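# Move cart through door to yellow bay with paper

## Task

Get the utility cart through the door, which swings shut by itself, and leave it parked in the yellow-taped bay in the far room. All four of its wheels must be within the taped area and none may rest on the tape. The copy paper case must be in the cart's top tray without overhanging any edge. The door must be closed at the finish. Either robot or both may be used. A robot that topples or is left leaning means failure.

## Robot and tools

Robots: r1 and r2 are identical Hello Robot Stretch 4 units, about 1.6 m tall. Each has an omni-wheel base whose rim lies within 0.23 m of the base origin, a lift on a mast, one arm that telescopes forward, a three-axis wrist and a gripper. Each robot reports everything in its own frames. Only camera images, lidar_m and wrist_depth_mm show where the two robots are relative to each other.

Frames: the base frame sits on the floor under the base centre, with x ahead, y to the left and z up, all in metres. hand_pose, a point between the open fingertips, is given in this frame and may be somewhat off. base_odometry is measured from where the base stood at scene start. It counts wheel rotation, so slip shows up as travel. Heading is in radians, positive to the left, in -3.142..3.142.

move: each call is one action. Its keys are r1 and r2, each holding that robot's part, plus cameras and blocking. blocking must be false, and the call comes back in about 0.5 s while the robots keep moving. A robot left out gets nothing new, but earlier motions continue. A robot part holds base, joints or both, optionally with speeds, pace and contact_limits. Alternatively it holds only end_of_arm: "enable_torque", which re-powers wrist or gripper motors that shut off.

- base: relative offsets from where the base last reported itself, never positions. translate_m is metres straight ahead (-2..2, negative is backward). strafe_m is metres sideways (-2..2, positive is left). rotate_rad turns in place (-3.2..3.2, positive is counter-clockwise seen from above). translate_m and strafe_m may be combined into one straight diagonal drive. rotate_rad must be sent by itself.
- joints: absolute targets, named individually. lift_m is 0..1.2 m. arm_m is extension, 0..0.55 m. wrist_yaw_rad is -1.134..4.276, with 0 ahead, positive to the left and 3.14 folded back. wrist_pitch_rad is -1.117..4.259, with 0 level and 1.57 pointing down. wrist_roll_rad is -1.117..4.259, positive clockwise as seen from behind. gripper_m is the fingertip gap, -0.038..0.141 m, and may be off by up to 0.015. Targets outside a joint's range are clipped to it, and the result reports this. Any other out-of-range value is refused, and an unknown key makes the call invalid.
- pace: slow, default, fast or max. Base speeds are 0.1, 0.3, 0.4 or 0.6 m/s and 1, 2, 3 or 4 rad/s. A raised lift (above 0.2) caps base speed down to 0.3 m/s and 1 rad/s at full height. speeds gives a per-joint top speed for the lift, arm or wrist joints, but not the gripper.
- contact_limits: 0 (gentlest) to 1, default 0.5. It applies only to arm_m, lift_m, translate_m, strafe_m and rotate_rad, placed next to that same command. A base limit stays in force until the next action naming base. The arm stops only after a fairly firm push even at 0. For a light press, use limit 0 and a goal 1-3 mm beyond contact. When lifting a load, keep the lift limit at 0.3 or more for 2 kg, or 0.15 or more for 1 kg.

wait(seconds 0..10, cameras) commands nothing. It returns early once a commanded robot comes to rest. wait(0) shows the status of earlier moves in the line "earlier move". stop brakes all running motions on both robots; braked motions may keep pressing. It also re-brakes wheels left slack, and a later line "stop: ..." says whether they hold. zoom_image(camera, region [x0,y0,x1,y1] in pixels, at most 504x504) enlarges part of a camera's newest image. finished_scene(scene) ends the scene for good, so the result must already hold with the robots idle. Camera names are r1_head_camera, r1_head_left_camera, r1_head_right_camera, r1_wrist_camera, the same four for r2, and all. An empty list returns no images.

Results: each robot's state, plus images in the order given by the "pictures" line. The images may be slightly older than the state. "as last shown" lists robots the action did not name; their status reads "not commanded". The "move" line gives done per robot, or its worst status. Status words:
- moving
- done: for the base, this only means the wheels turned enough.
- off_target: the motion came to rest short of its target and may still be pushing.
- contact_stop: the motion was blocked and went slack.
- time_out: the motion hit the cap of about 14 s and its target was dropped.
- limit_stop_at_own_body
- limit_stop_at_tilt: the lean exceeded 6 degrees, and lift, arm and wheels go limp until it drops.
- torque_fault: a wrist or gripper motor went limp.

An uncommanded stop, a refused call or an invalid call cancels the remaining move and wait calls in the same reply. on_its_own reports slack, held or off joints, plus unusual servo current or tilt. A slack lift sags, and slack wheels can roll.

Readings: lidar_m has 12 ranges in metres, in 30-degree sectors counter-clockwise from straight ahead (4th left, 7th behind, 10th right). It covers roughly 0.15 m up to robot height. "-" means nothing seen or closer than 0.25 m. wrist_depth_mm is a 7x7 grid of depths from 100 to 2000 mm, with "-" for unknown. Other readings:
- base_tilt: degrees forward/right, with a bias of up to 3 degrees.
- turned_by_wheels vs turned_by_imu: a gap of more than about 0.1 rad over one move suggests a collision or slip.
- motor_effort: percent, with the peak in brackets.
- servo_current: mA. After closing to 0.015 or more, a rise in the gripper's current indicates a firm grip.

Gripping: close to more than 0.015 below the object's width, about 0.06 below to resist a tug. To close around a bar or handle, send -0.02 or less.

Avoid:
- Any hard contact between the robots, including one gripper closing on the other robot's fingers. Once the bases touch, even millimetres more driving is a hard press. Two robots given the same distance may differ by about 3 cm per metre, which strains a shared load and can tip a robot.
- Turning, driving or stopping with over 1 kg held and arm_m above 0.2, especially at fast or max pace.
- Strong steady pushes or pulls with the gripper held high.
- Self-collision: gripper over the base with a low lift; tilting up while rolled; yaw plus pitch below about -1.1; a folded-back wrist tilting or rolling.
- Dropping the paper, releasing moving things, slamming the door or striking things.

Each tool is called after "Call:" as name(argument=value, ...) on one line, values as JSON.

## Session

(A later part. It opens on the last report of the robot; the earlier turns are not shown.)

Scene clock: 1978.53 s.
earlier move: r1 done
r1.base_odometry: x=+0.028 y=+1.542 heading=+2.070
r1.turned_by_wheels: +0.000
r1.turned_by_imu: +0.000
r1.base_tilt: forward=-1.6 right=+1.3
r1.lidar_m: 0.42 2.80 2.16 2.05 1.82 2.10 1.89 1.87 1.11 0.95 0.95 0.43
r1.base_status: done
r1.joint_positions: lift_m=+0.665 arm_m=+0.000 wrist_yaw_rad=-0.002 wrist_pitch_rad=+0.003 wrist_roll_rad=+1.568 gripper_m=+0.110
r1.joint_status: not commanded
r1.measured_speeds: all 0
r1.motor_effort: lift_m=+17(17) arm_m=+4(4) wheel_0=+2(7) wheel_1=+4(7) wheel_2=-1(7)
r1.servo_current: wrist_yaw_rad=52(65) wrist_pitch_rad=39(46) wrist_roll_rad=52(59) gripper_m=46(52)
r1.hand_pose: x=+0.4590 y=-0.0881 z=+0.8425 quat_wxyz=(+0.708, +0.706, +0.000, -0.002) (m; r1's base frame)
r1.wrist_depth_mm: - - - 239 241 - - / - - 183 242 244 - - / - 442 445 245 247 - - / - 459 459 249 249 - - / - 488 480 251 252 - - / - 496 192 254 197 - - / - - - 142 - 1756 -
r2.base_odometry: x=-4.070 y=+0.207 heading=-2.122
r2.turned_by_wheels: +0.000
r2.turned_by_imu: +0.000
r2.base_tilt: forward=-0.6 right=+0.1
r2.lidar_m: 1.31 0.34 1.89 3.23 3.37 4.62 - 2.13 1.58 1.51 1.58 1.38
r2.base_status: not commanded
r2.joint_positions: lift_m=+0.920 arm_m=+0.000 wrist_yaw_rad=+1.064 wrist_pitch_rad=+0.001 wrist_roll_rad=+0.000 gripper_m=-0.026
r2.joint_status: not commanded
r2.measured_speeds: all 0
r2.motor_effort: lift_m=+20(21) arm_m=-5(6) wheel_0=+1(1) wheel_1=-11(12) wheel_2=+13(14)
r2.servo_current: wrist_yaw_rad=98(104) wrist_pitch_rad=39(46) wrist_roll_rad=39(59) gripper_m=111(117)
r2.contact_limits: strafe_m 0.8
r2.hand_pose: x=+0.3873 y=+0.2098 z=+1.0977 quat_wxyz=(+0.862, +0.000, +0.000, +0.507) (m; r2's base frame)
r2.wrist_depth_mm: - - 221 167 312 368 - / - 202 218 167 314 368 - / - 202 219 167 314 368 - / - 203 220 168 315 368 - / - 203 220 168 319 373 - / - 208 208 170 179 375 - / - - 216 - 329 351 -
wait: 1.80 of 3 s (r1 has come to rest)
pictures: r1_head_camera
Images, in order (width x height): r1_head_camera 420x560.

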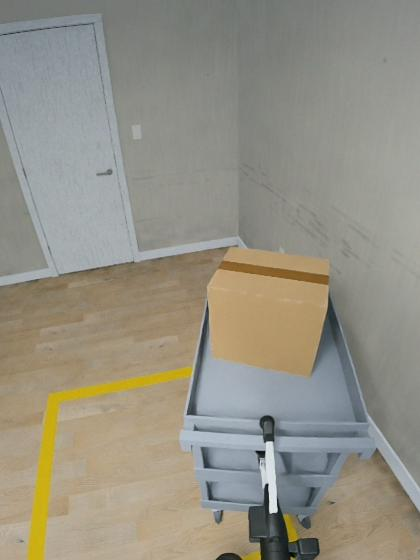

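Call:
move(r1={"base":{"translate_m":0.055,"strafe_m":-0.02},"pace":"slow"}, blocking=false, cameras=[])

Call:
wait(seconds=2.5, cameras=[])

Call:
move(r1={"joints":{"gripper_m":-0.03}}, blocking=false, cameras=[])

Call:
wait(seconds=2.5, cameras=["r1_head_camera"])

Scene clock: 1986.93 s.
move: r1 moving
r1.base_odometry: x=+0.026 y=+1.555 heading=+2.070
r1.turned_by_wheels: +0.000
r1.turned_by_imu: +0.000
r1.base_tilt: forward=-1.6 right=+1.3
r1.lidar_m: 0.40 2.80 2.14 2.05 1.81 2.07 1.90 1.91 1.11 0.94 0.94 0.43
r1.base_status: translate_m moving; strafe_m moving
r1.joint_positions: lift_m=+0.665 arm_m=+0.000 wrist_yaw_rad=-0.002 wrist_pitch_rad=+0.003 wrist_roll_rad=+1.568 gripper_m=+0.110
r1.joint_status: not commanded
r1.measured_speeds: translate_m=+0.050 strafe_m=-0.017 rotate_rad=+0.001 lift_m=+0.000 arm_m=+0.000 wrist_yaw_rad=+0.000 wrist_pitch_rad=+0.000 wrist_roll_rad=+0.000
r1.motor_effort: lift_m=+17(17) arm_m=+4(4) wheel_0=+5(7) wheel_1=+3(6) wheel_2=-6(6)
r1.servo_current: wrist_yaw_rad=46(59) wrist_pitch_rad=52(52) wrist_roll_rad=46(59) gripper_m=39(46)
r1.hand_pose: x=+0.4590 y=-0.0881 z=+0.8425 quat_wxyz=(+0.708, +0.706, +0.000, -0.002) (m; r1's base frame)
r1.wrist_depth_mm: - - - 229 229 - - / - - 173 232 231 - - / - 433 433 236 236 - - / - 445 449 237 237 - - / - 469 469 241 240 - - / - 488 190 242 200 - - / - - - 142 246 1756 -
r2: as last shown
r2.lidar_m: 1.29 0.35 1.91 3.24 3.36 4.60 - 2.17 1.56 1.52 1.59 1.36
r2.motor_effort: lift_m=+21(21) arm_m=-5(6) wheel_0=+1(1) wheel_1=-12(12) wheel_2=+14(14)
r2.servo_current: wrist_yaw_rad=91(98) wrist_pitch_rad=39(46) wrist_roll_rad=39(59) gripper_m=104(117)
r2.contact_limits: strafe_m 0.8
r2.wrist_depth_mm: - - 221 167 314 366 - / - 202 219 167 312 368 - / - 203 219 168 314 370 - / - 203 219 168 315 370 - / - 204 220 168 319 373 - / - 208 207 169 178 373 - / - - 216 - 330 353 -
pictures: none
No camera images: "cameras" was empty.

Scene clock: 1988.20 s.
earlier move: r1 done
r1.base_odometry: x=+0.019 y=+1.600 heading=+2.070
r1.turned_by_wheels: +0.000
r1.turned_by_imu: +0.000
r1.base_tilt: forward=-1.6 right=+1.3
r1.lidar_m: 0.37 0.40 2.19 2.08 1.82 2.17 1.92 1.95 1.09 0.91 0.91 0.38
r1.base_status: done
r1.joint_positions: lift_m=+0.665 arm_m=+0.000 wrist_yaw_rad=-0.002 wrist_pitch_rad=+0.002 wrist_roll_rad=+1.568 gripper_m=+0.110
r1.joint_status: not commanded
r1.measured_speeds: all 0
r1.motor_effort: lift_m=+17(17) arm_m=+4(4) wheel_0=+4(9) wheel_1=+2(6) wheel_2=-2(6)
r1.servo_current: wrist_yaw_rad=46(59) wrist_pitch_rad=46(52) wrist_roll_rad=46(72) gripper_m=39(46)
r1.hand_pose: x=+0.4590 y=-0.0881 z=+0.8427 quat_wxyz=(+0.708, +0.706, +0.000, -0.002) (m; r1's base frame)
r1.wrist_depth_mm: - - - 194 195 - - / - - 138 196 197 - - / - 399 399 199 199 - - / - 413 413 201 202 - - / - 433 427 203 205 - - / - 210 449 206 206 185 - / - 477 473 143 209 1756 -
r2.base_odometry: x=-4.070 y=+0.207 heading=-2.122
r2.turned_by_wheels: +0.000
r2.turned_by_imu: +0.000
r2.base_tilt: forward=-0.6 right=+0.0
r2.lidar_m: 1.29 0.35 1.91 3.23 3.35 4.65 - 2.18 1.59 1.52 1.59 1.36
r2.base_status: not commanded
r2.joint_positions: lift_m=+0.920 arm_m=+0.000 wrist_yaw_rad=+1.064 wrist_pitch_rad=+0.001 wrist_roll_rad=+0.000 gripper_m=-0.026
r2.joint_status: not commanded
r2.measured_speeds: all 0
r2.motor_effort: lift_m=+21(21) arm_m=-6(6) wheel_0=+1(1) wheel_1=-11(12) wheel_2=+14(14)
r2.servo_current: wrist_yaw_rad=78(104) wrist_pitch_rad=33(46) wrist_roll_rad=46(65) gripper_m=104(117)
r2.contact_limits: strafe_m 0.8
r2.hand_pose: x=+0.3873 y=+0.2098 z=+1.0977 quat_wxyz=(+0.862, +0.000, +0.000, +0.507) (m; r2's base frame)
r2.wrist_depth_mm: - - 221 167 314 368 - / - 202 218 167 314 370 - / - 202 219 167 312 366 - / - 203 220 168 315 373 - / - 204 220 169 319 373 - / - 208 208 169 178 375 - / - - 217 - 330 353 -
wait: 1.27 of 2.5 s (r1 has come to rest)
pictures: none
No camera images: "cameras" was empty.

Scene clock: 1988.70 s.
move: r1 moving
r1.base_odometry: x=+0.019 y=+1.600 heading=+2.070
r1.turned_by_wheels: +0.000
r1.turned_by_imu: +0.000
r1.base_tilt: forward=-1.6 right=+1.3
r1.lidar_m: 0.38 0.37 2.19 2.07 1.82 2.13 1.93 1.93 1.10 0.92 0.92 0.40
r1.base_status: not commanded
r1.joint_positions: lift_m=+0.665 arm_m=+0.000 wrist_yaw_rad=-0.002 wrist_pitch_rad=+0.003 wrist_roll_rad=+1.568 gripper_m=+0.095
r1.joint_status: gripper_m moving
r1.measured_speeds: translate_m=+0.000 strafe_m=+0.000 rotate_rad=+0.000 lift_m=+0.000 arm_m=+0.000 wrist_yaw_rad=+0.000 wrist_pitch_rad=+0.025 wrist_roll_rad=+0.000
r1.motor_effort: lift_m=+17(17) arm_m=+4(4) wheel_0=+3(4) wheel_1=+3(3) wheel_2=-2(2)
r1.servo_current: wrist_yaw_rad=59(59) wrist_pitch_rad=39(46) wrist_roll_rad=46(65) gripper_m=111(111)
r1.hand_pose: x=+0.4590 y=-0.0881 z=+0.8424 quat_wxyz=(+0.708, +0.706, +0.000, -0.002) (m; r1's base frame)
r1.wrist_depth_mm: - - - 196 196 - - / - - - 197 198 - - / - 397 394 200 202 - - / - 410 410 202 203 - - / - 430 427 204 206 - - / - 213 162 207 207 - - / - 477 473 147 211 - -
r2: as last shown
r2.base_tilt: forward=-0.6 right=+0.1
r2.lidar_m: 1.31 0.34 1.92 3.22 3.36 4.59 - 2.18 1.58 1.51 1.57 1.36
r2.motor_effort: lift_m=+20(21) arm_m=-5(6) wheel_0=+1(1) wheel_1=-11(12) wheel_2=+13(14)
r2.servo_current: wrist_yaw_rad=78(98) wrist_pitch_rad=39(39) wrist_roll_rad=46(59) gripper_m=111(117)
r2.contact_limits: strafe_m 0.8
r2.wrist_depth_mm: - - 221 167 314 368 - / - 202 218 167 312 366 - / - 202 219 167 314 370 - / - 203 220 168 314 370 - / - 204 220 169 317 370 - / - 208 208 169 179 375 - / - - 216 - 332 351 -
pictures: none
No camera images: "cameras" was empty.

Scene clock: 1990.33 s.
earlier move: r1 done
r1.base_odometry: x=+0.019 y=+1.600 heading=+2.070
r1.turned_by_wheels: +0.000
r1.turned_by_imu: +0.000
r1.base_tilt: forward=-1.6 right=+1.3
r1.lidar_m: 0.37 0.38 2.18 2.11 1.85 2.13 1.95 1.95 1.10 0.92 0.91 0.41
r1.base_status: not commanded
r1.joint_positions: lift_m=+0.665 arm_m=+0.000 wrist_yaw_rad=-0.002 wrist_pitch_rad=+0.012 wrist_roll_rad=+1.568 gripper_m=-0.028
r1.joint_status: all done
r1.measured_speeds: all 0
r1.motor_effort: lift_m=+17(17) arm_m=-4(4) wheel_0=+2(4) wheel_1=+2(3) wheel_2=+0(2)
r1.servo_current: wrist_yaw_rad=33(72) wrist_pitch_rad=65(78) wrist_roll_rad=33(65) gripper_m=156(345)
r1.hand_pose: x=+0.4591 y=-0.0881 z=+0.8399 quat_wxyz=(+0.708, +0.706, +0.003, -0.005) (m; r1's base frame)
r1.wrist_depth_mm: - - - 192 193 - - / - - - 195 195 - - / 384 389 389 196 198 - - / - 410 404 200 201 - - / - 427 421 202 204 - - / - 442 176 205 193 162 - / - 164 177 208 208 166 -
r2.base_odometry: x=-4.070 y=+0.207 heading=-2.122
r2.turned_by_wheels: +0.000
r2.turned_by_imu: +0.000
r2.base_tilt: forward=-0.6 right=+0.0
r2.lidar_m: 1.30 0.36 1.88 3.23 3.39 4.61 - 2.16 1.57 1.53 1.58 1.37
r2.base_status: not commanded
r2.joint_positions: lift_m=+0.920 arm_m=+0.000 wrist_yaw_rad=+1.064 wrist_pitch_rad=+0.001 wrist_roll_rad=+0.000 gripper_m=-0.026
r2.joint_status: not commanded
r2.measured_speeds: all 0
r2.motor_effort: lift_m=+20(21) arm_m=-5(6) wheel_0=+1(1) wheel_1=-11(12) wheel_2=+13(14)
r2.servo_current: wrist_yaw_rad=85(104) wrist_pitch_rad=39(46) wrist_roll_rad=52(59) gripper_m=111(117)
r2.contact_limits: strafe_m 0.8
r2.hand_pose: x=+0.3873 y=+0.2098 z=+1.0977 quat_wxyz=(+0.862, +0.000, +0.000, +0.507) (m; r2's base frame)
r2.wrist_depth_mm: - - 222 167 312 368 - / - 202 217 167 315 368 - / - 202 219 168 312 366 - / - 204 221 168 315 370 - / - 204 220 169 319 373 - / - 208 208 169 178 375 - / - - 216 - 329 353 -
wait: 1.63 of 2.5 s (r1 has come to rest)
pictures: r1_head_camera
Images, in order (width x height): r1_head_camera 420x560.

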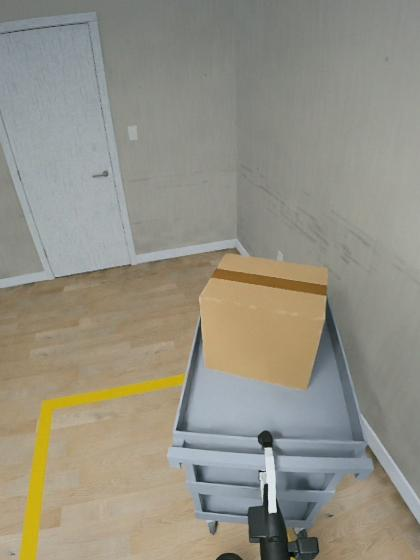

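Call:
move(r1={"base":{"strafe_m":0.28},"pace":"slow","contact_limits":{"strafe_m":0.8}}, blocking=false, cameras=[])

Call:
wait(seconds=6, cameras=["r1_head_camera"])

Call:
move(r1={"base":{"rotate_rad":-0.35},"pace":"slow","contact_limits":{"rotate_rad":0.8}}, blocking=false, cameras=[])

Call:
wait(seconds=5, cameras=["r1_head_camera"])

Scene clock: 2001.43 s.
move: r1 moving
r1.base_odometry: x=+0.007 y=+1.593 heading=+2.070
r1.turned_by_wheels: +0.000
r1.turned_by_imu: -0.001
r1.base_tilt: forward=-1.6 right=+1.3
r1.lidar_m: 0.37 0.39 2.18 2.04 1.83 2.14 1.94 1.94 1.10 0.93 0.93 0.41
r1.base_status: strafe_m moving
r1.joint_positions: lift_m=+0.665 arm_m=+0.000 wrist_yaw_rad=-0.002 wrist_pitch_rad=+0.012 wrist_roll_rad=+1.568 gripper_m=-0.028
r1.joint_status: not commanded
r1.measured_speeds: translate_m=+0.000 strafe_m=+0.056 rotate_rad=-0.003 lift_m=+0.000 arm_m=+0.000 wrist_yaw_rad=+0.000 wrist_pitch_rad=+0.000 wrist_roll_rad=+0.000
r1.motor_effort: lift_m=+17(17) arm_m=-4(4) wheel_0=-10(10) wheel_1=+5(6) wheel_2=+1(2)
r1.servo_current: wrist_yaw_rad=52(65) wrist_pitch_rad=65(72) wrist_roll_rad=52(52) gripper_m=137(150)
r1.contact_limits: strafe_m 0.8
r1.hand_pose: x=+0.4591 y=-0.0881 z=+0.8399 quat_wxyz=(+0.708, +0.706, +0.003, -0.005) (m; r1's base frame)
r1.wrist_depth_mm: - - - 201 202 - - / - - - 203 204 - - / - 397 397 204 206 - - / - 410 410 206 208 - - / - 427 427 208 208 - - / - 442 180 209 195 161 - / - 163 469 211 211 165 -
r2: as last shown
r2.lidar_m: 1.28 0.36 1.91 3.22 3.39 4.58 - 2.16 1.59 1.52 1.58 1.35
r2.motor_effort: lift_m=+20(21) arm_m=-5(6) wheel_0=+1(1) wheel_1=-12(12) wheel_2=+13(14)
r2.servo_current: wrist_yaw_rad=91(98) wrist_pitch_rad=39(46) wrist_roll_rad=59(59) gripper_m=111(124)
r2.contact_limits: strafe_m 0.8
r2.wrist_depth_mm: - - 221 167 312 368 - / - 201 218 167 312 370 - / - 203 218 167 314 368 - / - 203 220 168 315 370 - / - 203 220 168 317 370 - / - 208 208 169 178 375 - / - - 216 - 329 351 -
pictures: none
No camera images: "cameras" was empty.

Scene clock: 2004.87 s.
earlier move: r1 done
r1.base_odometry: x=-0.226 y=+1.466 heading=+2.070
r1.turned_by_wheels: +0.000
r1.turned_by_imu: +0.000
r1.base_tilt: forward=-1.6 right=+1.3
r1.lidar_m: 0.43 2.66 1.87 1.82 1.59 1.84 2.02 2.02 1.38 1.19 0.42 0.36
r1.base_status: done
r1.joint_positions: lift_m=+0.665 arm_m=+0.000 wrist_yaw_rad=-0.003 wrist_pitch_rad=-0.002 wrist_roll_rad=+1.568 gripper_m=-0.029
r1.joint_status: not commanded
r1.measured_speeds: all 0
r1.motor_effort: lift_m=+15(17) arm_m=-4(6) wheel_0=-7(14) wheel_1=+0(8) wheel_2=+2(6)
r1.servo_current: wrist_yaw_rad=52(78) wrist_pitch_rad=52(72) wrist_roll_rad=39(72) gripper_m=65(150)
r1.contact_limits: strafe_m 0.8
r1.hand_pose: x=+0.4590 y=-0.0883 z=+0.8439 quat_wxyz=(+0.708, +0.706, -0.002, -0.001) (m; r1's base frame)
r1.wrist_depth_mm: 345 353 114 163 167 - - / - 379 384 122 178 - - / - 427 415 187 190 - - / - 488 473 - 204 - - / - - - - 220 1863 - / - - 182 189 180 1921 1308 / - 156 - 173 178 128 1255
r2.base_odometry: x=-4.070 y=+0.207 heading=-2.122
r2.turned_by_wheels: +0.000
r2.turned_by_imu: +0.000
r2.base_tilt: forward=-0.6 right=+0.1
r2.lidar_m: 1.29 0.37 1.89 3.22 3.37 4.60 - 2.19 1.57 1.51 1.60 1.34
r2.base_status: not commanded
r2.joint_positions: lift_m=+0.920 arm_m=+0.000 wrist_yaw_rad=+1.064 wrist_pitch_rad=+0.001 wrist_roll_rad=+0.000 gripper_m=-0.026
r2.joint_status: not commanded
r2.measured_speeds: all 0
r2.motor_effort: lift_m=+20(21) arm_m=-5(6) wheel_0=+1(1) wheel_1=-12(12) wheel_2=+14(14)
r2.servo_current: wrist_yaw_rad=91(104) wrist_pitch_rad=46(46) wrist_roll_rad=39(65) gripper_m=117(124)
r2.contact_limits: strafe_m 0.8
r2.hand_pose: x=+0.3873 y=+0.2098 z=+1.0977 quat_wxyz=(+0.862, +0.000, +0.000, +0.507) (m; r2's base frame)
r2.wrist_depth_mm: - - 222 167 312 366 - / - 202 218 167 312 366 - / - 202 220 168 314 370 - / - 203 220 167 314 368 - / - 204 220 168 315 373 - / - 208 208 169 179 375 - / - - 217 - 330 351 -
wait: 3.43 of 6 s (r1 has come to rest)
pictures: r1_head_camera
Images, in order (width x height): r1_head_camera 420x560.

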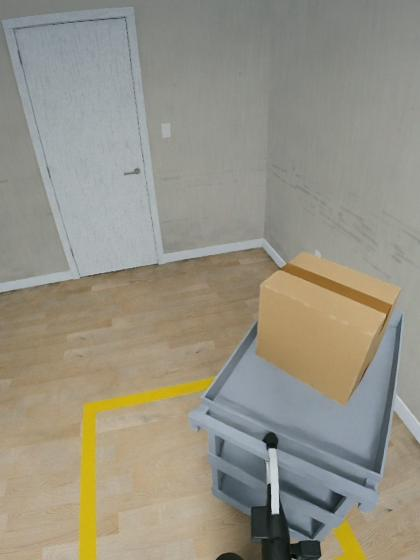

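Scene clock: 2005.37 s.
move: r1 moving
r1.base_odometry: x=-0.227 y=+1.466 heading=+1.946
r1.turned_by_wheels: -0.124
r1.turned_by_imu: -0.124
r1.base_tilt: forward=-1.6 right=+1.2
r1.lidar_m: 0.42 0.46 2.02 1.81 1.59 1.73 2.06 2.01 1.54 1.19 1.19 0.38
r1.base_status: rotate_rad moving
r1.joint_positions: lift_m=+0.665 arm_m=+0.000 wrist_yaw_rad=+0.009 wrist_pitch_rad=-0.003 wrist_roll_rad=+1.568 gripper_m=-0.029
r1.joint_status: not commanded
r1.measured_speeds: translate_m=-0.004 strafe_m=+0.001 rotate_rad=-0.482 lift_m=+0.000 arm_m=+0.000 wrist_yaw_rad=+0.030 wrist_pitch_rad=-0.015 wrist_roll_rad=+0.000
r1.motor_effort: lift_m=+16(16) arm_m=-3(4) wheel_0=+15(15) wheel_1=+7(7) wheel_2=+11(12)
r1.servo_current: wrist_yaw_rad=52(59) wrist_pitch_rad=46(52) wrist_roll_rad=26(59) gripper_m=59(65)
r1.contact_limits: rotate_rad 0.8
r1.hand_pose: x=+0.4601 y=-0.0848 z=+0.8444 quat_wxyz=(+0.708, +0.706, +0.002, +0.004) (m; r1's base frame)
r1.wrist_depth_mm: - 368 353 116 168 - - / - 377 375 121 178 - - / - 418 415 189 188 - - / - 477 459 202 202 - - / - - 521 150 216 1863 - / - - - 182 225 1921 - / - - 180 147 156 1499 1336
r2: as last shown
r2.base_tilt: forward=-0.6 right=+0.0
r2.lidar_m: 1.29 0.36 1.88 3.22 3.35 4.60 - 2.18 1.58 1.53 1.58 1.34
r2.motor_effort: lift_m=+20(21) arm_m=-5(6) wheel_0=+1(1) wheel_1=-11(12) wheel_2=+14(14)
r2.servo_current: wrist_yaw_rad=91(98) wrist_pitch_rad=46(46) wrist_roll_rad=46(46) gripper_m=111(117)
r2.contact_limits: strafe_m 0.8
r2.wrist_depth_mm: - - 220 167 310 368 - / - 202 218 167 314 368 - / - 203 219 168 314 368 - / - 204 219 168 315 370 - / - 204 220 168 317 373 - / - 208 208 169 178 373 - / - - 216 - 329 351 -
pictures: none
No camera images: "cameras" was empty.

Scene clock: 2006.33 s.
earlier move: r1 done
r1.base_odometry: x=-0.226 y=+1.466 heading=+1.721
r1.turned_by_wheels: -0.225
r1.turned_by_imu: -0.226
r1.base_tilt: forward=-1.6 right=+1.3
r1.lidar_m: 0.38 0.41 2.50 1.80 1.59 1.64 2.07 2.00 1.91 1.26 1.18 0.43
r1.base_status: done
r1.joint_positions: lift_m=+0.665 arm_m=+0.000 wrist_yaw_rad=+0.009 wrist_pitch_rad=-0.004 wrist_roll_rad=+1.568 gripper_m=-0.029
r1.joint_status: not commanded
r1.measured_speeds: all 0
r1.motor_effort: lift_m=+16(16) arm_m=+4(4) wheel_0=+8(16) wheel_1=+5(8) wheel_2=+0(13)
r1.servo_current: wrist_yaw_rad=59(85) wrist_pitch_rad=39(52) wrist_roll_rad=59(59) gripper_m=59(65)
r1.contact_limits: rotate_rad 0.8
r1.hand_pose: x=+0.4601 y=-0.0848 z=+0.8445 quat_wxyz=(+0.708, +0.706, +0.002, +0.005) (m; r1's base frame)
r1.wrist_depth_mm: - - - 230 229 - - / - - - 231 229 - - / - 433 427 230 231 - - / - 439 439 229 230 - - / - 459 455 231 229 - - / - 469 187 185 231 - - / - 154 183 153 160 - -
r2.base_odometry: x=-4.070 y=+0.207 heading=-2.122
r2.turned_by_wheels: +0.000
r2.turned_by_imu: +0.000
r2.base_tilt: forward=-0.6 right=+0.0
r2.lidar_m: 1.30 0.35 1.89 3.23 3.37 4.60 - 2.18 1.57 1.50 1.59 1.32
r2.base_status: not commanded
r2.joint_positions: lift_m=+0.920 arm_m=+0.000 wrist_yaw_rad=+1.064 wrist_pitch_rad=+0.001 wrist_roll_rad=+0.000 gripper_m=-0.026
r2.joint_status: not commanded
r2.measured_speeds: all 0
r2.motor_effort: lift_m=+20(21) arm_m=-5(6) wheel_0=+1(1) wheel_1=-11(12) wheel_2=+13(14)
r2.servo_current: wrist_yaw_rad=98(98) wrist_pitch_rad=33(46) wrist_roll_rad=52(59) gripper_m=111(117)
r2.contact_limits: strafe_m 0.8
r2.hand_pose: x=+0.3873 y=+0.2098 z=+1.0977 quat_wxyz=(+0.862, +0.000, +0.000, +0.507) (m; r2's base frame)
r2.wrist_depth_mm: - - 221 167 312 366 - / - 202 218 167 310 368 - / - 202 220 167 312 370 - / - 204 220 168 315 370 - / - 204 220 168 315 373 - / - 209 208 169 178 375 - / - - 216 - 329 351 -
wait: 0.97 of 5 s (r1 has come to rest)
pictures: r1_head_camera
Images, in order (width x height): r1_head_camera 420x560.

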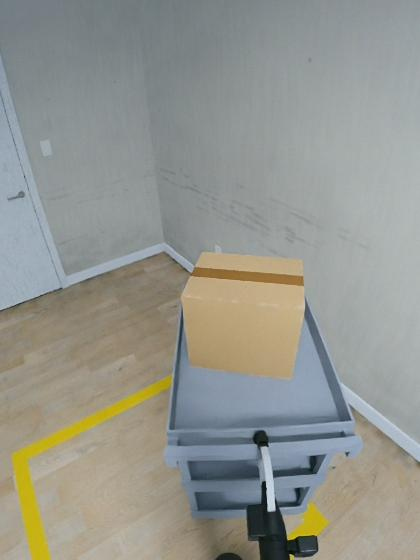

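Call:
move(r1={"joints":{"gripper_m":0.11}}, blocking=false, cameras=[])

Call:
wait(seconds=2.5, cameras=["r1_head_camera"])

Scene clock: 2012.27 s.
move: r1 moving
r1.base_odometry: x=-0.226 y=+1.466 heading=+1.721
r1.turned_by_wheels: +0.000
r1.turned_by_imu: +0.000
r1.base_tilt: forward=-1.7 right=+1.3
r1.lidar_m: 0.38 0.40 2.56 1.80 1.59 1.61 2.07 2.03 1.94 1.29 1.18 0.44
r1.base_status: not commanded
r1.joint_positions: lift_m=+0.665 arm_m=+0.000 wrist_yaw_rad=+0.007 wrist_pitch_rad=-0.004 wrist_roll_rad=+1.568 gripper_m=-0.004
r1.joint_status: gripper_m moving
r1.measured_speeds: translate_m=+0.000 strafe_m=+0.000 rotate_rad=+0.000 lift_m=+0.000 arm_m=+0.000 wrist_yaw_rad=-0.013 wrist_pitch_rad=+0.000 wrist_roll_rad=+0.000
r1.motor_effort: lift_m=+15(16) arm_m=+4(4) wheel_0=+9(9) wheel_1=+5(5) wheel_2=+0(0)
r1.servo_current: wrist_yaw_rad=52(78) wrist_pitch_rad=39(52) wrist_roll_rad=52(59) gripper_m=85(85)
r1.contact_limits: rotate_rad 0.8
r1.hand_pose: x=+0.4599 y=-0.0854 z=+0.8445 quat_wxyz=(+0.708, +0.706, +0.001, +0.004) (m; r1's base frame)
r1.wrist_depth_mm: - - - 234 232 - - / - - - 233 233 - - / - 436 433 232 233 - - / - 442 442 232 233 - - / - 459 459 232 232 - - / - 480 192 185 232 - - / - 484 186 153 156 - -
r2: as last shown
r2.base_tilt: forward=-0.6 right=+0.1
r2.lidar_m: 1.30 0.36 1.89 3.23 3.37 4.61 - 2.15 1.56 1.50 1.54 1.35
r2.motor_effort: lift_m=+20(21) arm_m=-5(6) wheel_0=+1(1) wheel_1=-12(12) wheel_2=+14(14)
r2.servo_current: wrist_yaw_rad=85(98) wrist_pitch_rad=39(39) wrist_roll_rad=46(59) gripper_m=111(117)
r2.contact_limits: strafe_m 0.8
r2.wrist_depth_mm: - - 221 167 312 368 - / - 202 218 167 312 368 - / - 203 219 167 312 368 - / - 203 220 168 314 370 - / - 204 220 168 317 373 - / - 208 208 169 178 373 - / - - 216 - 330 351 -
pictures: none
No camera images: "cameras" was empty.

Scene clock: 2013.87 s.
earlier move: r1 done
r1.base_odometry: x=-0.226 y=+1.466 heading=+1.721
r1.turned_by_wheels: +0.000
r1.turned_by_imu: +0.000
r1.base_tilt: forward=-1.6 right=+1.3
r1.lidar_m: 0.36 0.41 2.57 1.78 1.58 1.58 2.06 2.02 1.92 1.26 1.17 0.42
r1.base_status: not commanded
r1.joint_positions: lift_m=+0.665 arm_m=+0.000 wrist_yaw_rad=+0.006 wrist_pitch_rad=-0.004 wrist_roll_rad=+1.568 gripper_m=+0.110
r1.joint_status: all done
r1.measured_speeds: all 0
r1.motor_effort: lift_m=+15(16) arm_m=+4(4) wheel_0=+9(9) wheel_1=+5(5) wheel_2=+0(0)
r1.servo_current: wrist_yaw_rad=59(78) wrist_pitch_rad=46(52) wrist_roll_rad=46(65) gripper_m=39(98)
r1.contact_limits: rotate_rad 0.8
r1.hand_pose: x=+0.4598 y=-0.0856 z=+0.8445 quat_wxyz=(+0.708, +0.706, +0.001, +0.004) (m; r1's base frame)
r1.wrist_depth_mm: - - - 235 234 - - / - - - 235 233 - - / - 436 436 234 235 - - / - 442 439 233 233 - - / - 455 452 232 232 820 - / - 477 191 186 233 - - / - 484 484 173 155 - -
r2.base_odometry: x=-4.070 y=+0.207 heading=-2.122
r2.turned_by_wheels: +0.000
r2.turned_by_imu: +0.000
r2.base_tilt: forward=-0.7 right=+0.0
r2.lidar_m: 1.29 0.35 1.91 3.24 3.38 4.61 - 2.17 1.57 1.49 1.58 1.36
r2.base_status: not commanded
r2.joint_positions: lift_m=+0.920 arm_m=+0.000 wrist_yaw_rad=+1.064 wrist_pitch_rad=+0.001 wrist_roll_rad=+0.000 gripper_m=-0.026
r2.joint_status: not commanded
r2.measured_speeds: all 0
r2.motor_effort: lift_m=+20(21) arm_m=-5(6) wheel_0=+1(1) wheel_1=-12(12) wheel_2=+13(14)
r2.servo_current: wrist_yaw_rad=98(98) wrist_pitch_rad=46(46) wrist_roll_rad=59(59) gripper_m=117(117)
r2.contact_limits: strafe_m 0.8
r2.hand_pose: x=+0.3873 y=+0.2098 z=+1.0977 quat_wxyz=(+0.862, +0.000, +0.000, +0.507) (m; r2's base frame)
r2.wrist_depth_mm: - - 222 167 312 368 - / - 202 219 167 312 368 - / - 202 220 168 315 366 - / - 203 220 168 314 370 - / - 204 220 168 317 373 - / - 208 207 169 178 373 - / - - 216 - 329 353 -
wait: 1.60 of 2.5 s (r1 has come to rest)
pictures: r1_head_camera
Images, in order (width x height): r1_head_camera 420x560.

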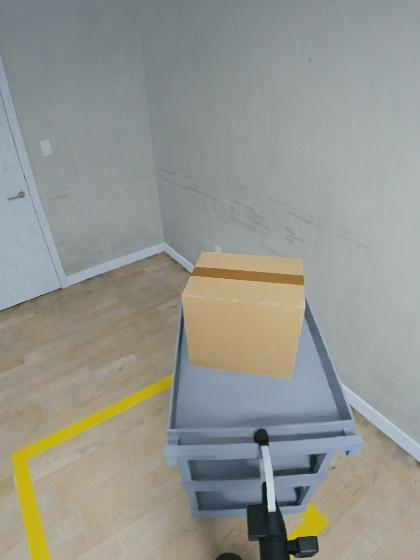

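Call:
move(r1={"base":{"translate_m":0.05},"pace":"slow"}, blocking=false, cameras=[])

Call:
wait(seconds=2.5, cameras=[])

Call:
move(r1={"joints":{"gripper_m":-0.035}}, blocking=false, cameras=[])

Call:
wait(seconds=2.5, cameras=["r1_head_camera"])

Scene clock: 2019.20 s.
move: r1 moving
r1.base_odometry: x=-0.228 y=+1.478 heading=+1.721
r1.turned_by_wheels: +0.000
r1.turned_by_imu: +0.000
r1.base_tilt: forward=-1.6 right=+1.2
r1.lidar_m: 0.38 0.39 2.54 1.80 1.60 1.63 2.09 2.02 1.90 1.26 1.17 0.43
r1.base_status: translate_m moving
r1.joint_positions: lift_m=+0.665 arm_m=+0.000 wrist_yaw_rad=+0.003 wrist_pitch_rad=-0.004 wrist_roll_rad=+1.568 gripper_m=+0.110
r1.joint_status: not commanded
r1.measured_speeds: translate_m=+0.048 strafe_m=+0.000 rotate_rad=-0.003 lift_m=+0.000 arm_m=+0.000 wrist_yaw_rad=+0.000 wrist_pitch_rad=+0.000 wrist_roll_rad=+0.000
r1.motor_effort: lift_m=+15(16) arm_m=+4(4) wheel_0=+7(11) wheel_1=+6(9) wheel_2=-10(10)
r1.servo_current: wrist_yaw_rad=59(72) wrist_pitch_rad=39(52) wrist_roll_rad=52(65) gripper_m=46(46)
r1.hand_pose: x=+0.4595 y=-0.0867 z=+0.8445 quat_wxyz=(+0.708, +0.706, +0.000, +0.002) (m; r1's base frame)
r1.wrist_depth_mm: - - - 237 238 - - / - - - 236 237 - - / - 433 439 235 236 - - / - 439 442 235 235 - - / - 459 452 233 233 - - / - 473 192 186 233 - - / - 480 480 168 158 - -
r2: as last shown
r2.base_tilt: forward=-0.6 right=+0.1
r2.lidar_m: 1.29 0.34 1.88 3.22 3.37 4.61 - 2.17 1.58 1.52 1.59 1.35
r2.motor_effort: lift_m=+20(21) arm_m=-5(6) wheel_0=+1(1) wheel_1=-11(12) wheel_2=+13(14)
r2.servo_current: wrist_yaw_rad=98(104) wrist_pitch_rad=46(52) wrist_roll_rad=52(52) gripper_m=104(117)
r2.contact_limits: strafe_m 0.8
r2.wrist_depth_mm: - - 221 167 312 366 - / - 202 218 167 312 368 - / - 202 219 167 314 368 - / - 203 220 168 314 370 - / - 204 220 168 320 373 - / - 208 208 169 178 373 - / - - 216 - 330 351 -
pictures: none
No camera images: "cameras" was empty.

Scene clock: 2020.40 s.
earlier move: r1 done
r1.base_odometry: x=-0.234 y=+1.515 heading=+1.721
r1.turned_by_wheels: +0.000
r1.turned_by_imu: +0.000
r1.base_tilt: forward=-1.6 right=+1.2
r1.lidar_m: 0.38 0.39 2.57 1.81 1.62 1.65 2.13 2.07 1.88 1.26 1.13 0.44
r1.base_status: done
r1.joint_positions: lift_m=+0.665 arm_m=+0.000 wrist_yaw_rad=+0.000 wrist_pitch_rad=-0.004 wrist_roll_rad=+1.568 gripper_m=+0.110
r1.joint_status: not commanded
r1.measured_speeds: all 0
r1.motor_effort: lift_m=+16(16) arm_m=+4(4) wheel_0=+5(11) wheel_1=+4(9) wheel_2=-8(11)
r1.servo_current: wrist_yaw_rad=52(72) wrist_pitch_rad=52(59) wrist_roll_rad=52(72) gripper_m=46(52)
r1.hand_pose: x=+0.4592 y=-0.0875 z=+0.8445 quat_wxyz=(+0.708, +0.706, -0.001, +0.001) (m; r1's base frame)
r1.wrist_depth_mm: - - - 251 250 - - / - - - 246 247 - - / - - - 244 244 - - / - 445 442 238 239 - - / - 455 452 236 236 - - / - 462 191 188 233 - - / - 466 466 155 158 - -
r2.base_odometry: x=-4.070 y=+0.207 heading=-2.122
r2.turned_by_wheels: +0.000
r2.turned_by_imu: +0.000
r2.base_tilt: forward=-0.6 right=+0.1
r2.lidar_m: 1.30 0.36 1.90 3.24 3.38 4.60 - 2.15 1.57 1.53 1.57 1.36
r2.base_status: not commanded
r2.joint_positions: lift_m=+0.920 arm_m=+0.000 wrist_yaw_rad=+1.064 wrist_pitch_rad=+0.001 wrist_roll_rad=+0.000 gripper_m=-0.026
r2.joint_status: not commanded
r2.measured_speeds: all 0
r2.motor_effort: lift_m=+20(21) arm_m=-5(6) wheel_0=+1(1) wheel_1=-11(12) wheel_2=+14(14)
r2.servo_current: wrist_yaw_rad=91(104) wrist_pitch_rad=39(52) wrist_roll_rad=46(59) gripper_m=111(117)
r2.contact_limits: strafe_m 0.8
r2.hand_pose: x=+0.3873 y=+0.2098 z=+1.0977 quat_wxyz=(+0.862, +0.000, +0.000, +0.507) (m; r2's base frame)
r2.wrist_depth_mm: - - 221 167 312 368 - / - 202 218 167 312 368 - / - 202 219 168 314 366 - / - 202 220 168 315 370 - / - 203 220 169 317 373 - / - 208 208 169 179 373 - / - - 216 - 330 351 -
wait: 1.20 of 2.5 s (r1 has come to rest)
pictures: none
No camera images: "cameras" was empty.

Scene clock: 2020.90 s.
move: r1 moving
r1.base_odometry: x=-0.234 y=+1.515 heading=+1.721
r1.turned_by_wheels: +0.000
r1.turned_by_imu: +0.000
r1.base_tilt: forward=-1.6 right=+1.3
r1.lidar_m: 0.36 0.38 2.58 1.80 1.60 1.63 2.15 2.06 1.91 1.24 1.15 0.42
r1.base_status: not commanded
r1.joint_positions: lift_m=+0.665 arm_m=+0.000 wrist_yaw_rad=+0.000 wrist_pitch_rad=-0.004 wrist_roll_rad=+1.568 gripper_m=+0.095
r1.joint_status: gripper_m moving
r1.measured_speeds: all 0
r1.motor_effort: lift_m=+15(16) arm_m=+4(4) wheel_0=+6(6) wheel_1=+4(4) wheel_2=-8(8)
r1.servo_current: wrist_yaw_rad=46(65) wrist_pitch_rad=46(52) wrist_roll_rad=46(52) gripper_m=91(91)
r1.hand_pose: x=+0.4592 y=-0.0875 z=+0.8445 quat_wxyz=(+0.708, +0.706, -0.001, +0.001) (m; r1's base frame)
r1.wrist_depth_mm: - - - 251 251 - - / - - - 247 246 - - / - - - 242 243 - - / - 439 445 239 239 - - / - 455 452 235 236 - - / - 462 191 188 233 - - / - 473 466 154 158 - -
r2: as last shown
r2.lidar_m: 1.29 0.35 1.90 3.23 3.37 4.63 - 2.19 1.57 1.51 1.58 1.36
r2.motor_effort: lift_m=+20(21) arm_m=-5(6) wheel_0=+1(1) wheel_1=-12(12) wheel_2=+14(14)
r2.servo_current: wrist_yaw_rad=85(98) wrist_pitch_rad=39(46) wrist_roll_rad=46(59) gripper_m=111(117)
r2.contact_limits: strafe_m 0.8
r2.wrist_depth_mm: - - 221 167 312 368 - / - 202 218 167 314 366 - / - 202 218 167 314 366 - / - 203 219 168 315 370 - / - 204 220 168 317 370 - / - 208 208 169 178 375 - / - - 216 - 330 351 -
pictures: none
No camera images: "cameras" was empty.

Scene clock: 2022.53 s.
earlier move: r1 done
r1.base_odometry: x=-0.234 y=+1.515 heading=+1.721
r1.turned_by_wheels: +0.000
r1.turned_by_imu: +0.000
r1.base_tilt: forward=-1.6 right=+1.3
r1.lidar_m: 0.36 0.42 2.59 1.80 1.61 1.64 2.13 2.06 1.86 1.22 1.14 0.45
r1.base_status: not commanded
r1.joint_positions: lift_m=+0.665 arm_m=+0.000 wrist_yaw_rad=+0.000 wrist_pitch_rad=-0.004 wrist_roll_rad=+1.568 gripper_m=-0.034
r1.joint_status: all done
r1.measured_speeds: all 0
r1.motor_effort: lift_m=+16(16) arm_m=+1(4) wheel_0=+3(6) wheel_1=+3(4) wheel_2=-3(8)
r1.servo_current: wrist_yaw_rad=52(85) wrist_pitch_rad=39(52) wrist_roll_rad=65(65) gripper_m=72(137)
r1.hand_pose: x=+0.4593 y=-0.0875 z=+0.8445 quat_wxyz=(+0.708, +0.706, -0.001, +0.001) (m; r1's base frame)
r1.wrist_depth_mm: - - - 243 243 - - / - - - 239 240 - - / - - 439 237 237 - - / - 442 439 234 233 - - / - 449 445 230 230 - - / - 459 184 182 228 - - / - 154 469 167 176 - -
r2.base_odometry: x=-4.070 y=+0.207 heading=-2.122
r2.turned_by_wheels: +0.000
r2.turned_by_imu: +0.000
r2.base_tilt: forward=-0.6 right=+0.1
r2.lidar_m: 1.29 0.36 1.89 3.23 3.39 4.62 - 2.19 1.55 1.52 1.60 1.35
r2.base_status: not commanded
r2.joint_positions: lift_m=+0.920 arm_m=+0.000 wrist_yaw_rad=+1.064 wrist_pitch_rad=+0.001 wrist_roll_rad=+0.000 gripper_m=-0.026
r2.joint_status: not commanded
r2.measured_speeds: all 0
r2.motor_effort: lift_m=+20(21) arm_m=-5(6) wheel_0=+1(1) wheel_1=-11(12) wheel_2=+14(14)
r2.servo_current: wrist_yaw_rad=91(104) wrist_pitch_rad=39(46) wrist_roll_rad=46(65) gripper_m=111(117)
r2.contact_limits: strafe_m 0.8
r2.hand_pose: x=+0.3873 y=+0.2098 z=+1.0977 quat_wxyz=(+0.862, +0.000, +0.000, +0.507) (m; r2's base frame)
r2.wrist_depth_mm: - - 221 167 312 366 - / - 202 219 167 312 366 - / - 202 220 167 314 368 - / - 203 220 168 315 370 - / - 204 220 169 319 373 - / - 208 208 169 178 375 - / - - 217 - 330 349 -
wait: 1.63 of 2.5 s (r1 has come to rest)
pictures: r1_head_camera
Images, in order (width x height): r1_head_camera 420x560.

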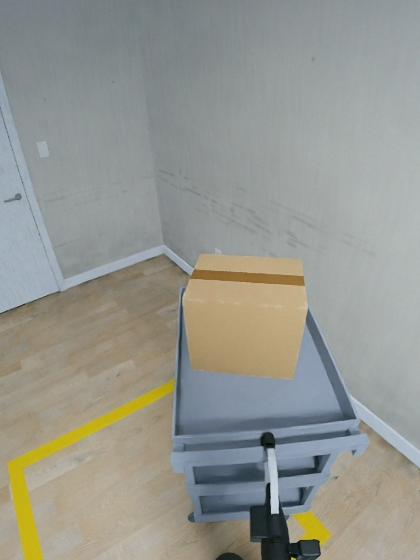

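Call:
wait(seconds=0, cameras=["r1_wrist_camera","r1_head_camera"])

Call:
zoom_image(camera="r1_head_camera", region=[160, 390, 400, 560])

Scene clock: 2031.00 s.
r1.base_odometry: x=-0.234 y=+1.515 heading=+1.721
r1.turned_by_wheels: +0.000
r1.turned_by_imu: +0.000
r1.base_tilt: forward=-1.6 right=+1.2
r1.lidar_m: 0.37 0.41 2.56 1.82 1.62 1.65 2.14 2.06 1.86 1.26 1.15 0.45
r1.base_status: not commanded
r1.joint_positions: lift_m=+0.665 arm_m=+0.000 wrist_yaw_rad=+0.000 wrist_pitch_rad=-0.004 wrist_roll_rad=+1.568 gripper_m=-0.034
r1.joint_status: all done
r1.measured_speeds: all 0
r1.motor_effort: lift_m=+15(16) arm_m=-4(4) wheel_0=+3(6) wheel_1=+3(4) wheel_2=-3(8)
r1.servo_current: wrist_yaw_rad=52(85) wrist_pitch_rad=39(52) wrist_roll_rad=52(65) gripper_m=72(137)
r1.hand_pose: x=+0.4593 y=-0.0875 z=+0.8445 quat_wxyz=(+0.708, +0.706, -0.001, +0.001) (m; r1's base frame)
r1.wrist_depth_mm: - - - 242 244 - - / - - - 240 239 - - / - - 436 236 236 - - / - 439 439 234 234 - - / - 449 445 230 230 - - / - 455 184 183 227 - - / - 154 462 167 176 - -
r2.base_odometry: x=-4.070 y=+0.207 heading=-2.122
r2.turned_by_wheels: +0.000
r2.turned_by_imu: +0.000
r2.base_tilt: forward=-0.6 right=+0.0
r2.lidar_m: 1.29 0.36 1.92 3.23 3.36 4.60 - 2.15 1.58 1.50 1.57 1.35
r2.base_status: not commanded
r2.joint_positions: lift_m=+0.920 arm_m=+0.000 wrist_yaw_rad=+1.064 wrist_pitch_rad=+0.001 wrist_roll_rad=+0.000 gripper_m=-0.026
r2.joint_status: not commanded
r2.measured_speeds: all 0
r2.motor_effort: lift_m=+20(21) arm_m=-5(6) wheel_0=+1(1) wheel_1=-11(12) wheel_2=+14(14)
r2.servo_current: wrist_yaw_rad=85(104) wrist_pitch_rad=39(46) wrist_roll_rad=46(65) gripper_m=117(117)
r2.contact_limits: strafe_m 0.8
r2.hand_pose: x=+0.3873 y=+0.2098 z=+1.0977 quat_wxyz=(+0.862, +0.000, +0.000, +0.507) (m; r2's base frame)
r2.wrist_depth_mm: - - 221 167 312 366 - / - 203 219 167 314 368 - / - 202 219 168 314 368 - / - 202 220 168 315 370 - / - 203 220 169 317 373 - / - 208 208 169 179 375 - / - - 216 - 329 353 -
pictures: r1_head_camera, r1_wrist_camera
Images, in order (width x height): r1_head_camera 420x560, r1_wrist_camera 616x392.

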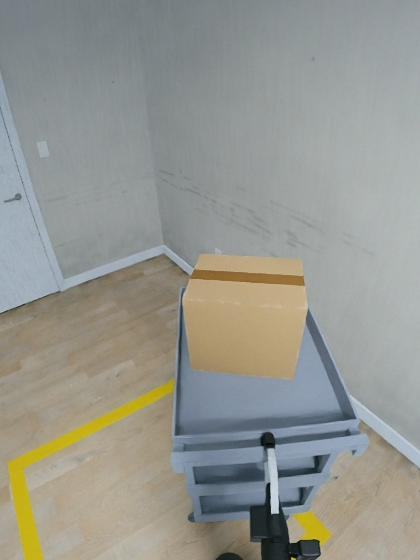

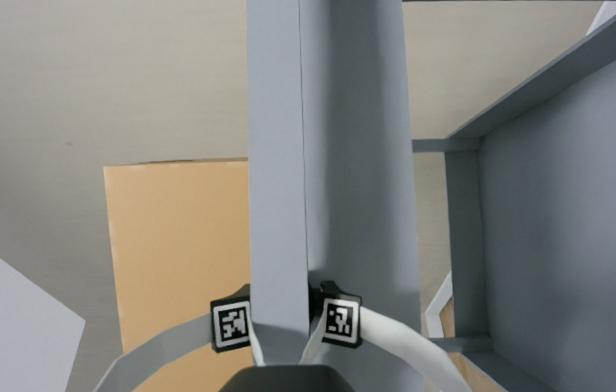

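Scaled by 2.100 from the camera's 420x560 image, which has a finer 600x800 frame.

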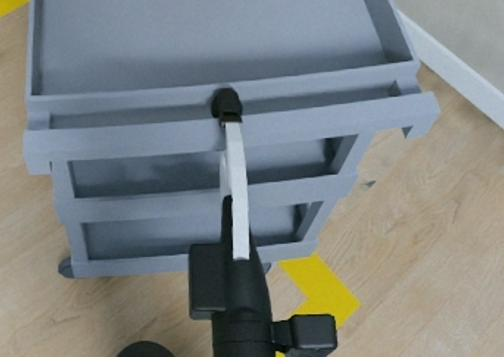

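Call:
move(r1={"joints":{"gripper_m":0.12}}, blocking=false, cameras=[])

Call:
wait(seconds=2.5, cameras=["r1_head_camera","r1_wrist_camera"])

Call:
zoom_image(camera="r1_head_camera", region=[160, 390, 400, 560])

Scene clock: 2040.53 s.
move: r1 moving
r1.base_odometry: x=-0.234 y=+1.515 heading=+1.721
r1.turned_by_wheels: +0.000
r1.turned_by_imu: +0.000
r1.base_tilt: forward=-1.6 right=+1.3
r1.lidar_m: 0.39 0.38 2.57 1.80 1.62 1.64 2.13 2.05 1.88 1.25 1.15 0.44
r1.base_status: not commanded
r1.joint_positions: lift_m=+0.665 arm_m=+0.000 wrist_yaw_rad=+0.000 wrist_pitch_rad=-0.004 wrist_roll_rad=+1.568 gripper_m=-0.009
r1.joint_status: gripper_m moving
r1.measured_speeds: all 0
r1.motor_effort: lift_m=+15(16) arm_m=-1(4) wheel_0=+3(4) wheel_1=+3(3) wheel_2=-2(3)
r1.servo_current: wrist_yaw_rad=39(59) wrist_pitch_rad=39(46) wrist_roll_rad=52(59) gripper_m=72(72)
r1.hand_pose: x=+0.4592 y=-0.0875 z=+0.8445 quat_wxyz=(+0.708, +0.706, -0.001, +0.001) (m; r1's base frame)
r1.wrist_depth_mm: - - - 248 249 - - / - - - 245 244 - - / - - 182 239 241 - - / - 445 439 236 237 - - / - 449 449 235 234 - - / - 459 188 188 231 - - / - 462 469 146 158 - -
r2: as last shown
r2.base_tilt: forward=-0.6 right=+0.1
r2.lidar_m: 1.28 0.33 1.88 3.20 3.36 4.63 - 2.19 1.59 1.51 1.58 1.37
r2.motor_effort: lift_m=+20(21) arm_m=-5(6) wheel_0=+1(1) wheel_1=-12(12) wheel_2=+14(14)
r2.servo_current: wrist_yaw_rad=78(91) wrist_pitch_rad=46(46) wrist_roll_rad=39(65) gripper_m=111(111)
r2.contact_limits: strafe_m 0.8
r2.wrist_depth_mm: - - 222 166 312 370 - / - 202 219 167 314 370 - / - 204 219 168 314 370 - / - 203 220 168 315 370 - / - 204 220 169 317 373 - / - 208 208 169 178 375 - / - - 216 - 330 351 -
pictures: none
No camera images: "cameras" was empty.

Scene clock: 2042.30 s.
earlier move: r1 done
r1.base_odometry: x=-0.234 y=+1.515 heading=+1.721
r1.turned_by_wheels: +0.000
r1.turned_by_imu: +0.000
r1.base_tilt: forward=-1.6 right=+1.3
r1.lidar_m: 0.36 0.41 2.59 1.83 1.63 1.64 2.15 2.05 1.88 1.26 1.14 0.44
r1.base_status: not commanded
r1.joint_positions: lift_m=+0.665 arm_m=+0.000 wrist_yaw_rad=+0.000 wrist_pitch_rad=-0.004 wrist_roll_rad=+1.568 gripper_m=+0.120
r1.joint_status: all done
r1.measured_speeds: all 0
r1.motor_effort: lift_m=+16(16) arm_m=+4(4) wheel_0=+3(4) wheel_1=+3(3) wheel_2=-2(3)
r1.servo_current: wrist_yaw_rad=46(65) wrist_pitch_rad=39(52) wrist_roll_rad=52(65) gripper_m=39(111)
r1.hand_pose: x=+0.4592 y=-0.0875 z=+0.8445 quat_wxyz=(+0.708, +0.706, -0.001, +0.001) (m; r1's base frame)
r1.wrist_depth_mm: - - - 250 252 - - / - - - 247 248 - - / - - - 242 242 - - / - 445 445 238 238 - - / - 449 455 236 236 - - / - 459 189 186 232 - - / - 469 462 172 156 - -
r2.base_odometry: x=-4.070 y=+0.207 heading=-2.122
r2.turned_by_wheels: +0.000
r2.turned_by_imu: +0.000
r2.base_tilt: forward=-0.6 right=+0.0
r2.lidar_m: 1.29 0.37 1.91 3.24 3.37 4.61 - 2.18 1.57 1.51 1.58 1.36
r2.base_status: not commanded
r2.joint_positions: lift_m=+0.920 arm_m=+0.000 wrist_yaw_rad=+1.064 wrist_pitch_rad=+0.001 wrist_roll_rad=+0.000 gripper_m=-0.026
r2.joint_status: not commanded
r2.measured_speeds: all 0
r2.motor_effort: lift_m=+21(21) arm_m=-5(6) wheel_0=+1(1) wheel_1=-11(12) wheel_2=+13(14)
r2.servo_current: wrist_yaw_rad=91(104) wrist_pitch_rad=39(46) wrist_roll_rad=39(65) gripper_m=111(117)
r2.contact_limits: strafe_m 0.8
r2.hand_pose: x=+0.3873 y=+0.2098 z=+1.0977 quat_wxyz=(+0.862, +0.000, +0.000, +0.507) (m; r2's base frame)
r2.wrist_depth_mm: - - 221 167 314 368 - / - 200 218 167 314 366 - / - 202 220 167 314 368 - / - 203 220 168 314 370 - / - 203 220 169 317 373 - / - 208 208 169 178 375 - / - - 216 - 330 353 -
wait: 1.77 of 2.5 s (r1 has come to rest)
pictures: r1_head_camera, r1_wrist_camera
Images, in order (width x height): r1_head_camera 420x560, r1_wrist_camera 616x392.

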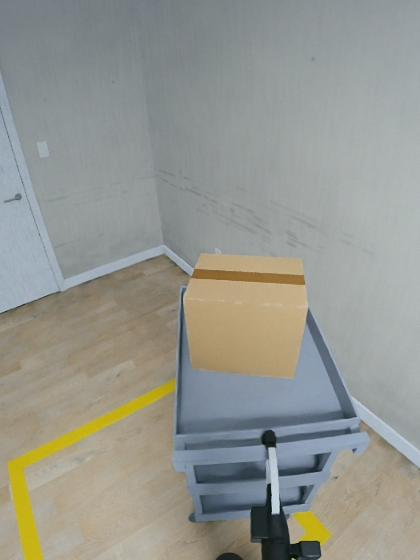

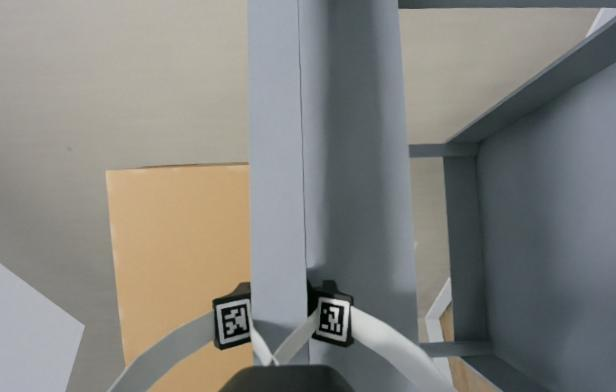

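Scaled by 2.100 from the camera's 420x560 image, which has a finer 600x800 frame.

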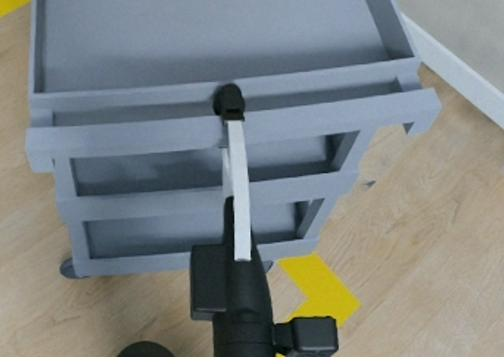

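Call:
move(r1={"base":{"translate_m":-0.04},"pace":"slow","contact_limits":{"translate_m":0.3}}, blocking=false, cameras=[])

Call:
wait(seconds=2.5, cameras=["r1_head_camera","r1_wrist_camera"])

Scene clock: 2057.93 s.
move: r1 moving
r1.base_odometry: x=-0.232 y=+1.503 heading=+1.720
r1.turned_by_wheels: +0.000
r1.turned_by_imu: -0.001
r1.base_tilt: forward=-1.6 right=+1.3
r1.lidar_m: 0.36 0.39 2.55 1.80 1.62 1.62 2.10 2.05 1.89 1.24 1.15 0.44
r1.base_status: translate_m moving
r1.joint_positions: lift_m=+0.665 arm_m=+0.000 wrist_yaw_rad=+0.000 wrist_pitch_rad=+0.000 wrist_roll_rad=+1.568 gripper_m=+0.120
r1.joint_status: not commanded
r1.measured_speeds: translate_m=-0.046 strafe_m=+0.000 rotate_rad=+0.004 lift_m=+0.000 arm_m=+0.000 wrist_yaw_rad=+0.000 wrist_pitch_rad=+0.028 wrist_roll_rad=+0.000
r1.motor_effort: lift_m=+16(16) arm_m=+4(4) wheel_0=-4(7) wheel_1=-4(6) wheel_2=+4(5)
r1.servo_current: wrist_yaw_rad=39(72) wrist_pitch_rad=39(46) wrist_roll_rad=39(72) gripper_m=39(46)
r1.contact_limits: translate_m 0.3
r1.hand_pose: x=+0.4592 y=-0.0875 z=+0.8435 quat_wxyz=(+0.708, +0.706, +0.000, +0.000) (m; r1's base frame)
r1.wrist_depth_mm: - - - 257 257 - - / - - - 253 255 - - / - - 190 250 250 - - / - 449 452 248 248 - - / - 452 459 244 244 - - / - 462 193 241 211 - - / - 477 477 139 240 - -
r2: as last shown
r2.lidar_m: 1.29 0.37 1.87 3.22 3.37 4.63 - 2.16 1.59 1.51 1.57 1.36
r2.motor_effort: lift_m=+20(21) arm_m=-5(5) wheel_0=+1(1) wheel_1=-11(12) wheel_2=+13(14)
r2.servo_current: wrist_yaw_rad=91(111) wrist_pitch_rad=39(39) wrist_roll_rad=59(59) gripper_m=117(117)
r2.contact_limits: strafe_m 0.8
r2.wrist_depth_mm: - - 221 167 312 368 - / - 202 218 167 314 366 - / - 202 219 167 314 368 - / - 203 220 168 315 370 - / - 203 220 169 317 373 - / - 208 208 169 179 375 - / - - 217 - 330 351 -
pictures: none
No camera images: "cameras" was empty.

Scene clock: 2059.00 s.
earlier move: r1 done
r1.base_odometry: x=-0.228 y=+1.476 heading=+1.721
r1.turned_by_wheels: +0.000
r1.turned_by_imu: +0.000
r1.base_tilt: forward=-1.6 right=+1.3
r1.lidar_m: 0.40 0.45 2.53 1.79 1.59 1.62 2.07 2.04 1.89 1.27 1.17 0.47
r1.base_status: done
r1.joint_positions: lift_m=+0.665 arm_m=+0.000 wrist_yaw_rad=+0.000 wrist_pitch_rad=+0.000 wrist_roll_rad=+1.568 gripper_m=+0.120
r1.joint_status: not commanded
r1.measured_speeds: all 0
r1.motor_effort: lift_m=+15(16) arm_m=+4(4) wheel_0=-4(8) wheel_1=-3(6) wheel_2=+2(8)
r1.servo_current: wrist_yaw_rad=46(72) wrist_pitch_rad=33(52) wrist_roll_rad=59(72) gripper_m=39(46)
r1.contact_limits: translate_m 0.3
r1.hand_pose: x=+0.4592 y=-0.0875 z=+0.8435 quat_wxyz=(+0.708, +0.706, +0.000, +0.000) (m; r1's base frame)
r1.wrist_depth_mm: - - - - 281 - - / - - - - 278 - - / - 469 469 - 274 - - / - 477 477 - 272 - - / - 488 492 - 271 - - / - 488 496 - 192 196 - / - 508 512 145 - - -
r2.base_odometry: x=-4.070 y=+0.207 heading=-2.122
r2.turned_by_wheels: +0.000
r2.turned_by_imu: +0.000
r2.base_tilt: forward=-0.6 right=+0.0
r2.lidar_m: 1.30 0.35 1.91 3.22 3.38 4.60 - 2.15 1.59 1.52 1.59 1.37
r2.base_status: not commanded
r2.joint_positions: lift_m=+0.920 arm_m=+0.000 wrist_yaw_rad=+1.064 wrist_pitch_rad=+0.001 wrist_roll_rad=+0.000 gripper_m=-0.026
r2.joint_status: not commanded
r2.measured_speeds: all 0
r2.motor_effort: lift_m=+20(21) arm_m=-5(6) wheel_0=+1(2) wheel_1=-12(12) wheel_2=+14(14)
r2.servo_current: wrist_yaw_rad=104(111) wrist_pitch_rad=33(46) wrist_roll_rad=39(59) gripper_m=104(117)
r2.contact_limits: strafe_m 0.8
r2.hand_pose: x=+0.3873 y=+0.2098 z=+1.0977 quat_wxyz=(+0.862, +0.000, +0.000, +0.507) (m; r2's base frame)
r2.wrist_depth_mm: - - 220 167 312 366 - / - 202 218 167 315 368 - / - 203 219 167 315 368 - / - 202 219 168 315 368 - / - 203 220 169 319 373 - / - 208 208 169 178 373 - / - - 216 - 329 351 -
wait: 1.07 of 2.5 s (r1 has come to rest)
pictures: r1_head_camera, r1_wrist_camera
Images, in order (width x height): r1_head_camera 420x560, r1_wrist_camera 616x392.

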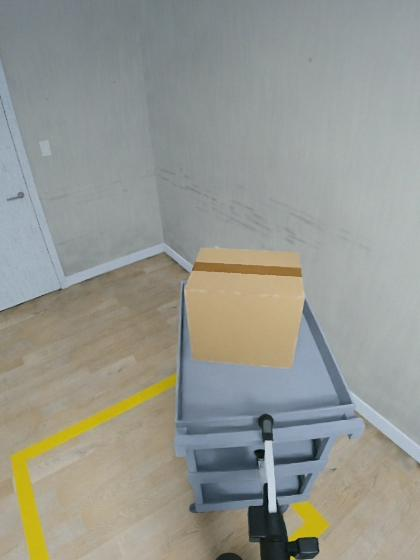

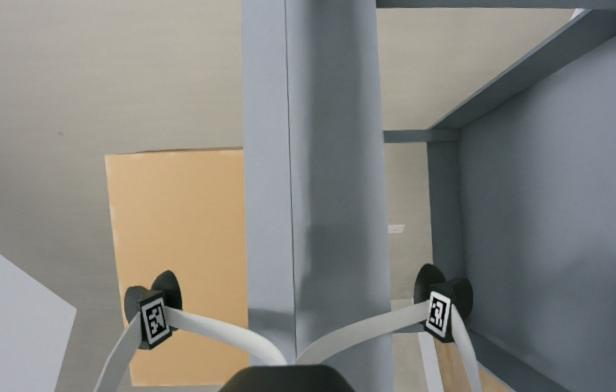

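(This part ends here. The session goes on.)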